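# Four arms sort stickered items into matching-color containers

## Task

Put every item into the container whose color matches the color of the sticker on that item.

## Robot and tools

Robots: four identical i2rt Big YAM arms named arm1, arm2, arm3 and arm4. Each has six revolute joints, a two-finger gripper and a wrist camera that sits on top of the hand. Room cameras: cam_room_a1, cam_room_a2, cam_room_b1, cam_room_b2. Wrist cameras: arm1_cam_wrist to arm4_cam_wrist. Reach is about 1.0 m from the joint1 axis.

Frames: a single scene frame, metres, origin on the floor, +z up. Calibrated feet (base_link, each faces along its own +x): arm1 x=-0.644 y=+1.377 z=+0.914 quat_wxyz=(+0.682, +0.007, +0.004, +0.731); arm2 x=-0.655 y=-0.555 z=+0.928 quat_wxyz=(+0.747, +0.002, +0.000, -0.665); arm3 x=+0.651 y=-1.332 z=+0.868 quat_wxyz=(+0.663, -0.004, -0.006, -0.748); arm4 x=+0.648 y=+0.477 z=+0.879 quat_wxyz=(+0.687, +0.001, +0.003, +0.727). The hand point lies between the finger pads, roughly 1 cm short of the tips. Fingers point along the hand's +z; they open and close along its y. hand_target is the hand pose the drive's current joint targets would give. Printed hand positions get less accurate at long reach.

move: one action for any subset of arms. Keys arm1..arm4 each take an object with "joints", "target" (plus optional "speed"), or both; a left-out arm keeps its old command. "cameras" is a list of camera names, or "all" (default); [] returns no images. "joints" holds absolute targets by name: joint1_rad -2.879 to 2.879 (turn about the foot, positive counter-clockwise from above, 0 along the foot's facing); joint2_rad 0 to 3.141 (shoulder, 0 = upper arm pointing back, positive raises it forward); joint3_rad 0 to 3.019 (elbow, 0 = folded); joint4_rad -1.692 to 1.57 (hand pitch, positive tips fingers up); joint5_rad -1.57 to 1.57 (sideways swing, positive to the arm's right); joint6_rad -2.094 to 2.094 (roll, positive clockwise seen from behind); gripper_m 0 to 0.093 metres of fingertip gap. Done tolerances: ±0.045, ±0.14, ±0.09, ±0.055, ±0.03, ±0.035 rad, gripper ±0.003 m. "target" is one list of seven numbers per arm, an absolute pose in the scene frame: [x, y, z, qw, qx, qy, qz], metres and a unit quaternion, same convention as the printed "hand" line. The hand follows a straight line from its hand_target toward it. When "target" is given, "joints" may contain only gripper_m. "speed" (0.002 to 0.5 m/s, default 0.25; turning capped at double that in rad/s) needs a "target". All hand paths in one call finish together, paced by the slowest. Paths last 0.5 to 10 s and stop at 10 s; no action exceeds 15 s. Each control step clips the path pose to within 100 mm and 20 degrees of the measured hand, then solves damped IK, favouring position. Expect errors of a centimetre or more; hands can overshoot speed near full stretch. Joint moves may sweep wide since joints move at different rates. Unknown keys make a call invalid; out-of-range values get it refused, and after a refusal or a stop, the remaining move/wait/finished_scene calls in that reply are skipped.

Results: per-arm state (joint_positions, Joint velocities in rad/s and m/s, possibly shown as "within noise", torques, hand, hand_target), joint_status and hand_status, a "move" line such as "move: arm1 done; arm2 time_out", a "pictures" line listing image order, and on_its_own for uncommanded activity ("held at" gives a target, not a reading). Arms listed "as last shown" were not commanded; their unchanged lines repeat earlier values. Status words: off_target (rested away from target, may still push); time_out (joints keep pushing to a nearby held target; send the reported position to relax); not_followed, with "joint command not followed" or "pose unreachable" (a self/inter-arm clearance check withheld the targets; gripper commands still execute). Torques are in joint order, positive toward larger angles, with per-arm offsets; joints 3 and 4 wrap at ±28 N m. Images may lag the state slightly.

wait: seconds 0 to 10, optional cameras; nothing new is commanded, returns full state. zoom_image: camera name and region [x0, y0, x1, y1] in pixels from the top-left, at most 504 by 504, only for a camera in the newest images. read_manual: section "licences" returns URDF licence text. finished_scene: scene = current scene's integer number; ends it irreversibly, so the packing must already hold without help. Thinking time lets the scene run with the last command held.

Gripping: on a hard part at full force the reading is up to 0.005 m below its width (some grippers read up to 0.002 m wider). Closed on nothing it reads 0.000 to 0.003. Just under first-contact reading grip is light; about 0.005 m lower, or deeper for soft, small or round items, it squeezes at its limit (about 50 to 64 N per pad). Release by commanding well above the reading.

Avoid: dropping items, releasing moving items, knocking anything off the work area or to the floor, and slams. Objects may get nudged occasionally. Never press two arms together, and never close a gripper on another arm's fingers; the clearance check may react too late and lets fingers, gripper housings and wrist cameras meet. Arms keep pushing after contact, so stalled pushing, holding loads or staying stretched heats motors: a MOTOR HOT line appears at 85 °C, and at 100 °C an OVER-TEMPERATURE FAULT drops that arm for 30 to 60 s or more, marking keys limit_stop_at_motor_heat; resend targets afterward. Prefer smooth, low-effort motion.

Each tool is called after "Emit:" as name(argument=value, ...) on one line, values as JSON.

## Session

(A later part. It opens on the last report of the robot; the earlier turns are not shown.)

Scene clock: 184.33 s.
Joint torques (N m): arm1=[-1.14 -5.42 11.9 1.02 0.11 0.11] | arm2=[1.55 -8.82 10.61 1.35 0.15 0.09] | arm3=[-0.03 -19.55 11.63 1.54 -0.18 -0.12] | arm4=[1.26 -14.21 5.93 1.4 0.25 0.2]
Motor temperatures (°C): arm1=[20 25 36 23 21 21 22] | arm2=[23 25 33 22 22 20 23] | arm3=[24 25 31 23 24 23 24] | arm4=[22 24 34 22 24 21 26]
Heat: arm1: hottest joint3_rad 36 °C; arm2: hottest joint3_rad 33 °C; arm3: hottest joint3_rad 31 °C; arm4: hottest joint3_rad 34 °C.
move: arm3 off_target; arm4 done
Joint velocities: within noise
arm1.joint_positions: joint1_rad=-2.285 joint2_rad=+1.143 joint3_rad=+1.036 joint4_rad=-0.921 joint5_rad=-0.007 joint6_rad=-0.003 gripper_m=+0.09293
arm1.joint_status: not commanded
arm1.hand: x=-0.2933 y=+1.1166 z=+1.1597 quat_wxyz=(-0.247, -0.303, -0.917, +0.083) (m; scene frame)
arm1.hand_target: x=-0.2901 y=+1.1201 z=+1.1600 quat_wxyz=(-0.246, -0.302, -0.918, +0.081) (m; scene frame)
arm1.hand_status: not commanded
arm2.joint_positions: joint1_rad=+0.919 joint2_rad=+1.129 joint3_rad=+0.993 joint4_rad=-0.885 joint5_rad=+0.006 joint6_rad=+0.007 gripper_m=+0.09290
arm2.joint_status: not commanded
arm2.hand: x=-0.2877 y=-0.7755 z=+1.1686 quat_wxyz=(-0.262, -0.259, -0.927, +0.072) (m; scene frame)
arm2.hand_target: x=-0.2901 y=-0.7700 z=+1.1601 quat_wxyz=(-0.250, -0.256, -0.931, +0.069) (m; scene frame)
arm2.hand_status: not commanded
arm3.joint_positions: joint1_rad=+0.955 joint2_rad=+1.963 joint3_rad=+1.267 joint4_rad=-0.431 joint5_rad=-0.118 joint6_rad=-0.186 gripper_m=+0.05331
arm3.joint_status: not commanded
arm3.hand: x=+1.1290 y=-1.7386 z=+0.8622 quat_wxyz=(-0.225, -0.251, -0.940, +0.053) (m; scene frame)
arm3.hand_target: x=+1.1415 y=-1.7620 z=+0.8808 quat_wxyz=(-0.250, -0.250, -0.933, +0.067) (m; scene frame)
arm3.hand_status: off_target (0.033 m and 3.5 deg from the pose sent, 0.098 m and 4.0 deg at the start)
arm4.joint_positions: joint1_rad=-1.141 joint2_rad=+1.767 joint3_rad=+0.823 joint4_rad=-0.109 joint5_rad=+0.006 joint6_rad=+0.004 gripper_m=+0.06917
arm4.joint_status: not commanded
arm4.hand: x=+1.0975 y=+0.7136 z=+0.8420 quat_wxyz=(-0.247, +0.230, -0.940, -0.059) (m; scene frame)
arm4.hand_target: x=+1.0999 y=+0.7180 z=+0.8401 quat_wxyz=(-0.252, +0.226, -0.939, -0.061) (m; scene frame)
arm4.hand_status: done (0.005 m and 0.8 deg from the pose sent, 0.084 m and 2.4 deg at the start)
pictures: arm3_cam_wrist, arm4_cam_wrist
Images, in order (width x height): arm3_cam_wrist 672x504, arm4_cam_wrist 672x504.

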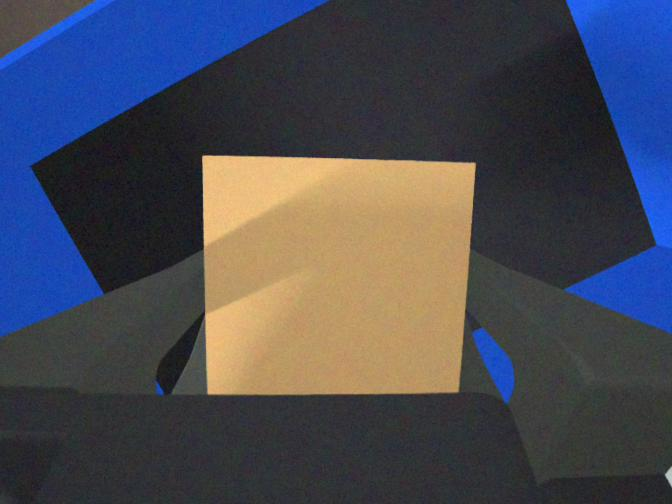

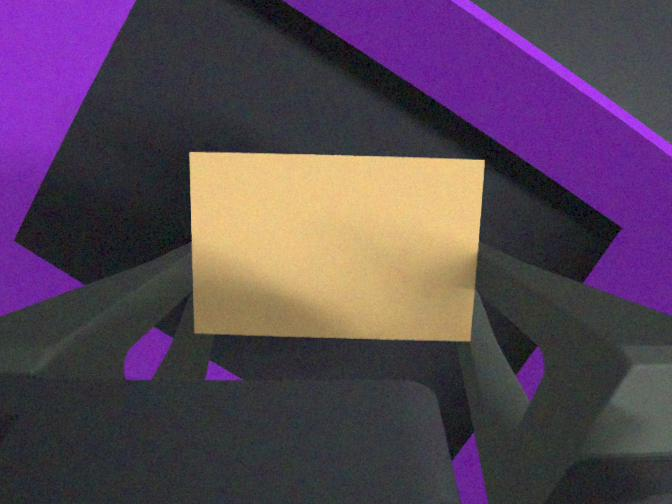

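Emit:
move(arm3={"target":[1.148,-1.768,0.82,0.2502,0.25,0.933,-0.067],"speed":0.1}, arm4={"target":[1.1,0.718,0.785,0.2517,-0.2263,0.939,0.0607],"speed":0.08}, cameras=["arm3_cam_wrist","arm4_cam_wrist"])

Emit:
move(arm3={"target":[1.148,-1.768,0.79,0.2502,0.25,0.933,-0.067],"speed":0.08}, arm4={"target":[1.1,0.718,0.755,0.2517,-0.2263,0.939,0.0607],"speed":0.06}, cameras=[])

Emit:
move(arm3={"target":[1.148,-1.768,0.765,0.2502,0.25,0.933,-0.067],"speed":0.06}, arm4={"target":[1.1,0.718,0.735,0.2517,-0.2263,0.939,0.0607],"speed":0.05}, cameras=["arm3_cam_wrist"])

Scene clock: 192.70 s.
Joint torques (N m): arm1=[-0.85 -5.13 12.1 1.05 0.08 0.1] | arm2=[1.61 -8.94 10.65 1.37 0.15 0.09] | arm3=[0.21 -20.31 10.66 1.62 -0.15 -0.11] | arm4=[1.2 -15.21 4.72 1.5 0.2 0.16]
Motor temperatures (°C): arm1=[20 25 36 23 21 21 22] | arm2=[23 25 33 22 22 20 23] | arm3=[24 25 31 23 24 23 24] | arm4=[22 24 33 22 24 21 26]
Heat: arm1: hottest joint3_rad 36 °C; arm2: hottest joint3_rad 33 °C; arm3: hottest joint3_rad 31 °C; arm4: hottest joint3_rad 33 °C.
move: arm3 off_target; arm4 done
Joint velocities: within noise
arm1, arm2: as last shown
arm3.joint_positions: joint1_rad=+0.955 joint2_rad=+2.077 joint3_rad=+1.269 joint4_rad=-0.314 joint5_rad=-0.118 joint6_rad=-0.187 gripper_m=+0.05331
arm3.joint_status: not commanded
arm3.hand: x=+1.1347 y=-1.7444 z=+0.8061 quat_wxyz=(-0.227, -0.250, -0.940, +0.054) (m; scene frame)
arm3.hand_target: x=+1.1468 y=-1.7672 z=+0.8211 quat_wxyz=(-0.250, -0.250, -0.933, +0.067) (m; scene frame)
arm3.hand_status: off_target (0.030 m and 3.2 deg from the pose sent, 0.055 m and 3.4 deg at the start)
arm4.joint_positions: joint1_rad=-1.141 joint2_rad=+1.908 joint3_rad=+0.819 joint4_rad=+0.044 joint5_rad=+0.006 joint6_rad=+0.004 gripper_m=+0.06917
arm4.joint_status: not commanded
arm4.hand: x=+1.1003 y=+0.7150 z=+0.7902 quat_wxyz=(-0.250, +0.230, -0.939, -0.059) (m; scene frame)
arm4.hand_target: x=+1.0999 y=+0.7180 z=+0.7852 quat_wxyz=(-0.252, +0.227, -0.939, -0.061) (m; scene frame)
arm4.hand_status: done (0.006 m and 0.5 deg from the pose sent, 0.057 m and 0.8 deg at the start)
pictures: arm3_cam_wrist, arm4_cam_wrist
Images, in order (width x height): arm3_cam_wrist 672x504, arm4_cam_wrist 672x504.

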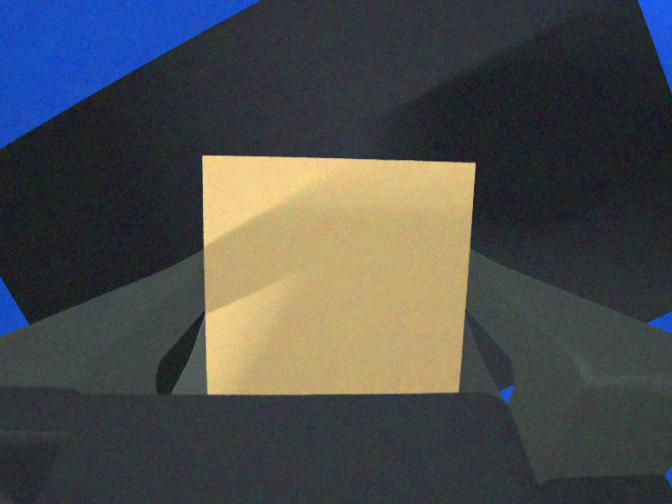

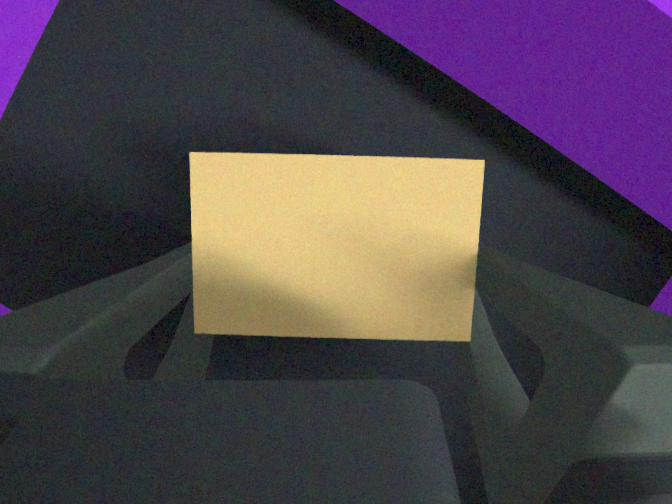

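Scene clock: 193.83 s.
Joint torques (N m): arm1=[-1.08 -5.36 11.93 1.16 0.12 0.11] | arm2=[1.44 -8.94 10.63 1.39 0.16 0.09] | arm3=[0.09 -20.42 9.99 1.59 -0.15 -0.11] | arm4=[1.26 -15.56 4.29 1.4 0.23 0.17]
Motor temperatures (°C): arm1=[20 25 36 23 21 21 21] | arm2=[23 25 33 22 22 20 23] | arm3=[24 25 31 23 24 23 24] | arm4=[22 24 33 22 24 21 26]
Heat: arm1: hottest joint3_rad 36 °C; arm2: hottest joint3_rad 33 °C; arm3: hottest joint3_rad 31 °C; arm4: hottest joint3_rad 33 °C.
move: arm3 off_target; arm4 done
Joint velocities: within noise
arm1, arm2: as last shown
arm3.joint_positions: joint1_rad=+0.955 joint2_rad=+2.133 joint3_rad=+1.269 joint4_rad=-0.254 joint5_rad=-0.118 joint6_rad=-0.187 gripper_m=+0.05331
arm3.joint_status: not commanded
arm3.hand: x=+1.1356 y=-1.7455 z=+0.7778 quat_wxyz=(-0.228, -0.250, -0.939, +0.055) (m; scene frame)
arm3.hand_target: x=+1.1470 y=-1.7673 z=+0.7909 quat_wxyz=(-0.250, -0.250, -0.933, +0.067) (m; scene frame)
arm3.hand_status: off_target (0.028 m and 3.0 deg from the pose sent, 0.032 m and 3.2 deg at the start)
arm4.joint_positions: joint1_rad=-1.141 joint2_rad=+1.992 joint3_rad=+0.819 joint4_rad=+0.122 joint5_rad=+0.006 joint6_rad=+0.004 gripper_m=+0.06917
arm4.joint_status: not commanded
arm4.hand: x=+1.0975 y=+0.7135 z=+0.7587 quat_wxyz=(-0.247, +0.230, -0.939, -0.059) (m; scene frame)
arm4.hand_target: x=+1.0998 y=+0.7180 z=+0.7550 quat_wxyz=(-0.251, +0.227, -0.939, -0.061) (m; scene frame)
arm4.hand_status: done (0.006 m and 0.7 deg from the pose sent, 0.035 m and 0.5 deg at the start)
pictures: none
No camera images: "cameras" was empty.

Scene clock: 194.80 s.
Joint torques (N m): arm1=[-1.32 -4.89 11.81 1.05 0.08 0.13] | arm2=[1.55 -8.94 10.63 1.35 0.16 0.09] | arm3=[0.21 -19.84 9.4 1.51 -0.14 -0.11] | arm4=[1.2 -13.98 4.55 1.5 0.21 0.16]
Motor temperatures (°C): arm1=[20 25 36 23 21 21 21] | arm2=[23 25 33 22 22 20 23] | arm3=[24 25 31 23 24 23 24] | arm4=[22 24 33 22 24 21 26]
Heat: arm1: hottest joint3_rad 36 °C; arm2: hottest joint3_rad 33 °C; arm3: hottest joint3_rad 31 °C; arm4: hottest joint3_rad 33 °C.
move: arm3 off_target; arm4 off_target
Joint velocities: within noise
arm1, arm2: as last shown
arm3.joint_positions: joint1_rad=+0.955 joint2_rad=+2.172 joint3_rad=+1.275 joint4_rad=-0.205 joint5_rad=-0.118 joint6_rad=-0.187 gripper_m=+0.05331
arm3.joint_status: not commanded
arm3.hand: x=+1.1393 y=-1.7491 z=+0.7613 quat_wxyz=(-0.236, -0.249, -0.938, +0.058) (m; scene frame)
arm3.hand_target: x=+1.1472 y=-1.7675 z=+0.7656 quat_wxyz=(-0.250, -0.250, -0.933, +0.067) (m; scene frame)
arm3.hand_status: off_target (0.021 m and 2.0 deg from the pose sent, 0.029 m and 3.0 deg at the start)
arm4.joint_positions: joint1_rad=-1.141 joint2_rad=+2.031 joint3_rad=+0.819 joint4_rad=+0.172 joint5_rad=+0.006 joint6_rad=+0.005 gripper_m=+0.06917
arm4.joint_status: not commanded
arm4.hand: x=+1.0984 y=+0.7138 z=+0.7463 quat_wxyz=(-0.253, +0.230, -0.938, -0.060) (m; scene frame)
arm4.hand_target: x=+1.0997 y=+0.7177 z=+0.7352 quat_wxyz=(-0.252, +0.226, -0.939, -0.061) (m; scene frame)
arm4.hand_status: off_target (0.012 m and 0.4 deg from the pose sent, 0.024 m and 0.7 deg at the start)
pictures: arm3_cam_wrist
Images, in order (width x height): arm3_cam_wrist 672x504.

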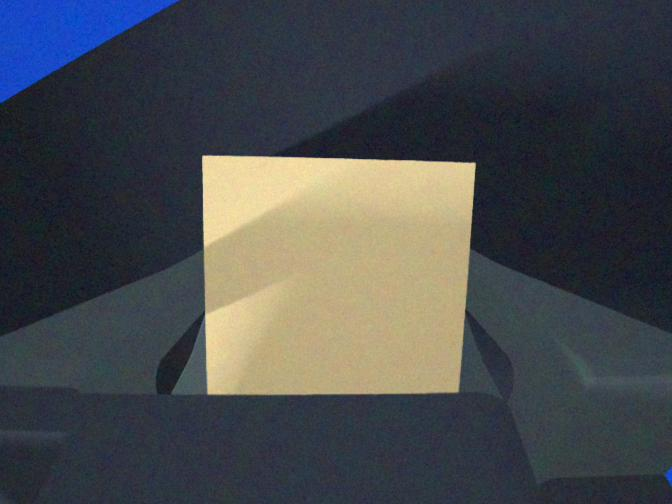

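Emit:
move(arm3={"target":[1.148,-1.768,0.748,0.2502,0.25,0.933,-0.067],"speed":0.05}, arm4={"joints":{"gripper_m":0.08}}, cameras=[])

Emit:
move(arm4={"joints":{"gripper_m":0.093}}, cameras=[])

Scene clock: 198.77 s.
Joint torques (N m): arm1=[-0.97 -6.07 11.84 1.02 0.1 0.13] | arm2=[1.49 -8.88 10.59 1.36 0.15 0.09] | arm3=[0.21 -17.61 9.16 1.65 -0.14 -0.08] | arm4=[1.03 -14.62 4.6 1.42 0.22 0.17]
Motor temperatures (°C): arm1=[20 25 36 23 21 21 21] | arm2=[23 25 33 22 22 20 23] | arm3=[24 25 31 23 24 23 24] | arm4=[22 24 33 22 24 21 26]
Heat: arm1: hottest joint3_rad 36 °C; arm2: hottest joint3_rad 33 °C; arm3: hottest joint3_rad 31 °C; arm4: hottest joint3_rad 33 °C.
move: arm3 off_target; arm4 done
Joint velocities: within noise
arm1, arm2: as last shown
arm3.joint_positions: joint1_rad=+0.955 joint2_rad=+2.183 joint3_rad=+1.282 joint4_rad=-0.174 joint5_rad=-0.118 joint6_rad=-0.187 gripper_m=+0.05331
arm3.joint_status: not commanded
arm3.hand: x=+1.1447 y=-1.7540 z=+0.7605 quat_wxyz=(-0.247, -0.247, -0.935, +0.064) (m; scene frame)
arm3.hand_target: x=+1.1472 y=-1.7674 z=+0.7484 quat_wxyz=(-0.250, -0.250, -0.933, +0.067) (m; scene frame)
arm3.hand_status: off_target (0.019 m and 0.7 deg from the pose sent, 0.025 m and 2.0 deg at the start)
arm4.joint_positions: joint1_rad=-1.141 joint2_rad=+2.041 joint3_rad=+0.819 joint4_rad=+0.174 joint5_rad=+0.006 joint6_rad=+0.005 gripper_m=+0.07992
arm4.joint_status: all done
arm4.hand: x=+1.0962 y=+0.7126 z=+0.7413 quat_wxyz=(-0.249, +0.230, -0.939, -0.059) (m; scene frame)
arm4.hand_target: x=+1.0997 y=+0.7177 z=+0.7353 quat_wxyz=(-0.252, +0.226, -0.939, -0.061) (m; scene frame)
arm4.hand_status: not commanded
pictures: none
No camera images: "cameras" was empty.

Scene clock: 199.20 s.
Joint torques (N m): arm1=[-0.73 -5.6 11.81 0.92 0.12 0.13] | arm2=[1.55 -8.82 10.61 1.39 0.16 0.09] | arm3=[0.21 -17.96 9.17 1.66 -0.15 -0.09] | arm4=[1.26 -14.56 4.66 1.46 0.21 0.19]
Motor temperatures (°C): arm1=[20 25 36 23 21 21 21] | arm2=[23 25 33 22 22 20 23] | arm3=[24 25 31 23 24 23 24] | arm4=[22 24 33 22 24 21 26]
Heat: arm1: hottest joint3_rad 36 °C; arm2: hottest joint3_rad 33 °C; arm3: hottest joint3_rad 31 °C; arm4: hottest joint3_rad 33 °C.
move: arm4 done
Joint velocities: within noise
arm1, arm2, arm3: as last shown
arm3.hand_target: x=+1.1472 y=-1.7673 z=+0.7484 quat_wxyz=(-0.250, -0.250, -0.933, +0.067) (m; scene frame)
arm4.joint_positions: joint1_rad=-1.141 joint2_rad=+2.041 joint3_rad=+0.819 joint4_rad=+0.174 joint5_rad=+0.006 joint6_rad=+0.005 gripper_m=+0.09289
arm4.joint_status: all done
arm4.hand: x=+1.0962 y=+0.7126 z=+0.7413 quat_wxyz=(-0.249, +0.230, -0.939, -0.059) (m; scene frame)
arm4.hand_target: x=+1.0997 y=+0.7177 z=+0.7353 quat_wxyz=(-0.252, +0.226, -0.939, -0.061) (m; scene frame)
arm4.hand_status: not commanded
pictures: none
No camera images: "cameras" was empty.

Arm3 stalled.

Emit:
move(arm3={"joints":{"gripper_m":0.066}}, arm4={"target":[1.09,0.706,0.9,0.2517,-0.2263,0.939,0.0607],"speed":0.2}, cameras=["arm4_cam_wrist"])

Emit:
move(arm3={"joints":{"gripper_m":0.088}}, cameras=[])

Emit:
move(arm3={"target":[1.13,-1.75,0.92,0.2502,0.25,0.933,-0.067],"speed":0.2}, cameras=["arm3_cam_wrist","arm4_cam_wrist"])

Scene clock: 205.13 s.
Joint torques (N m): arm1=[-0.26 -5.36 11.92 1.07 0.09 0.04] | arm2=[1.44 -8.88 10.65 1.37 0.17 0.09] | arm3=[0.26 -20.07 8.72 1.42 -0.14 -0.09] | arm4=[0.15 -14.21 7.97 0.47 -0.06 0.05]
Motor temperatures (°C): arm1=[20 25 36 23 21 21 21] | arm2=[23 25 33 22 22 20 23] | arm3=[24 26 31 23 24 23 24] | arm4=[22 24 32 22 24 21 25]
Heat: arm1: hottest joint3_rad 36 °C; arm2: hottest joint3_rad 33 °C; arm3: hottest joint3_rad 31 °C; arm4: hottest joint3_rad 32 °C.
move: arm3 done; arm4 done
Joint velocities: within noise
arm1, arm2: as last shown
arm3.joint_positions: joint1_rad=+0.955 joint2_rad=+2.206 joint3_rad=+1.285 joint4_rad=-0.170 joint5_rad=-0.118 joint6_rad=-0.188 gripper_m=+0.06596
arm3.joint_status: all done
arm3.hand: x=+1.1425 y=-1.7521 z=+0.7476 quat_wxyz=(-0.240, -0.248, -0.937, +0.061) (m; scene frame)
arm3.hand_target: x=+1.1472 y=-1.7672 z=+0.7483 quat_wxyz=(-0.250, -0.250, -0.933, +0.067) (m; scene frame)
arm3.hand_status: not commanded
arm4.joint_positions: joint1_rad=-1.141 joint2_rad=+1.608 joint3_rad=+0.801 joint4_rad=-0.243 joint5_rad=+0.006 joint6_rad=+0.005 gripper_m=+0.09289
arm4.joint_status: not commanded
arm4.hand: x=+1.0821 y=+0.7054 z=+0.8934 quat_wxyz=(-0.248, +0.230, -0.939, -0.059) (m; scene frame)
arm4.hand_target: x=+1.0899 y=+0.7058 z=+0.9000 quat_wxyz=(-0.252, +0.226, -0.939, -0.061) (m; scene frame)
arm4.hand_status: done (0.010 m and 0.6 deg from the pose sent, 0.159 m and 0.6 deg at the start)
pictures: arm4_cam_wrist
Images, in order (width x height): arm4_cam_wrist 672x504.

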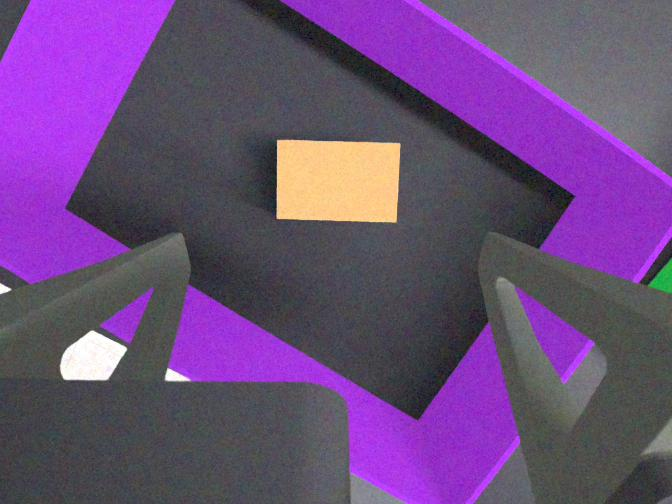

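Scene clock: 205.63 s.
Joint torques (N m): arm1=[-0.97 -5.42 11.82 0.98 0.1 0.08] | arm2=[1.49 -8.94 10.61 1.36 0.16 0.08] | arm3=[0.21 -19.96 8.73 1.42 -0.13 -0.08] | arm4=[-0.32 -14.86 7.71 0.27 -0.03 0.05]
Motor temperatures (°C): arm1=[20 25 36 23 21 21 21] | arm2=[23 25 33 22 22 20 23] | arm3=[24 26 31 23 24 23 24] | arm4=[22 24 32 22 24 21 25]
Heat: arm1: hottest joint3_rad 36 °C; arm2: hottest joint3_rad 33 °C; arm3: hottest joint3_rad 31 °C; arm4: hottest joint3_rad 32 °C.
move: arm3 done
Joint velocities: within noise
arm1, arm2, arm4: as last shown
arm3.joint_positions: joint1_rad=+0.955 joint2_rad=+2.206 joint3_rad=+1.285 joint4_rad=-0.170 joint5_rad=-0.118 joint6_rad=-0.188 gripper_m=+0.08794
arm3.joint_status: all done
arm3.hand: x=+1.1425 y=-1.7521 z=+0.7476 quat_wxyz=(-0.240, -0.248, -0.937, +0.061) (m; scene frame)
arm3.hand_target: x=+1.1472 y=-1.7672 z=+0.7483 quat_wxyz=(-0.250, -0.250, -0.933, +0.067) (m; scene frame)
arm3.hand_status: not commanded
pictures: none
No camera images: "cameras" was empty.

Scene clock: 207.20 s.
Joint torques (N m): arm1=[-1.03 -5.25 11.85 0.91 0.08 0.11] | arm2=[1.55 -8.88 10.63 1.36 0.15 0.09] | arm3=[0.09 -20.25 8.42 0.66 -0.15 -0.1] | arm4=[0.67 -14.27 7.97 0.31 -0.04 0.04]
Motor temperatures (°C): arm1=[20 25 36 23 21 21 21] | arm2=[23 25 33 22 22 20 23] | arm3=[24 26 31 23 24 23 24] | arm4=[22 24 32 22 24 21 25]
Heat: arm1: hottest joint3_rad 36 °C; arm2: hottest joint3_rad 33 °C; arm3: hottest joint3_rad 31 °C; arm4: hottest joint3_rad 32 °C.
move: arm3 done
Joint velocities: within noise
arm1.joint_positions: joint1_rad=-2.285 joint2_rad=+1.143 joint3_rad=+1.036 joint4_rad=-0.921 joint5_rad=-0.007 joint6_rad=-0.003 gripper_m=+0.09293
arm1.joint_status: not commanded
arm1.hand: x=-0.2933 y=+1.1166 z=+1.1597 quat_wxyz=(-0.247, -0.303, -0.917, +0.083) (m; scene frame)
arm1.hand_target: x=-0.2901 y=+1.1201 z=+1.1600 quat_wxyz=(-0.246, -0.302, -0.918, +0.081) (m; scene frame)
arm1.hand_status: not commanded
arm2.joint_positions: joint1_rad=+0.919 joint2_rad=+1.129 joint3_rad=+0.993 joint4_rad=-0.885 joint5_rad=+0.006 joint6_rad=+0.007 gripper_m=+0.09290
arm2.joint_status: not commanded
arm2.hand: x=-0.2877 y=-0.7755 z=+1.1686 quat_wxyz=(-0.262, -0.259, -0.927, +0.072) (m; scene frame)
arm2.hand_target: x=-0.2901 y=-0.7700 z=+1.1601 quat_wxyz=(-0.250, -0.256, -0.931, +0.069) (m; scene frame)
arm2.hand_status: not commanded
arm3.joint_positions: joint1_rad=+0.955 joint2_rad=+1.877 joint3_rad=+1.285 joint4_rad=-0.475 joint5_rad=-0.118 joint6_rad=-0.188 gripper_m=+0.08794
arm3.joint_status: not commanded
arm3.hand: x=+1.1353 y=-1.7434 z=+0.9173 quat_wxyz=(-0.251, -0.246, -0.934, +0.066) (m; scene frame)
arm3.hand_target: x=+1.1300 y=-1.7498 z=+0.9200 quat_wxyz=(-0.250, -0.250, -0.933, +0.067) (m; scene frame)
arm3.hand_status: done (0.009 m and 0.5 deg from the pose sent, 0.173 m and 1.4 deg at the start)
arm4: as last shown
pictures: arm3_cam_wrist, arm4_cam_wrist
Images, in order (width x height): arm3_cam_wrist 672x504, arm4_cam_wrist 672x504.

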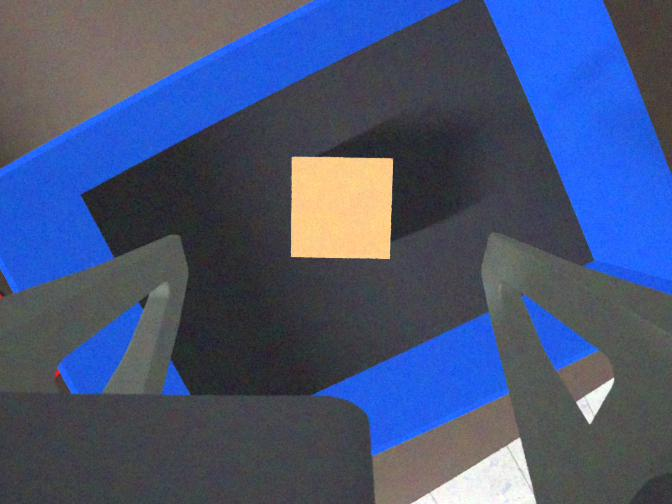

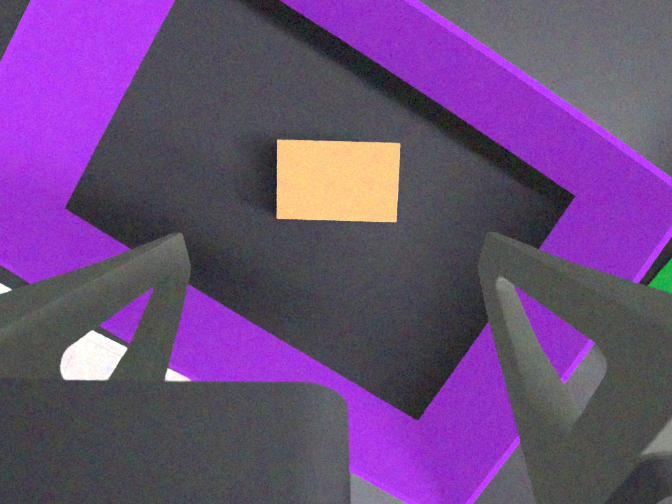

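Emit:
finished_scene(scene=3)

The scene is finished: the task was done.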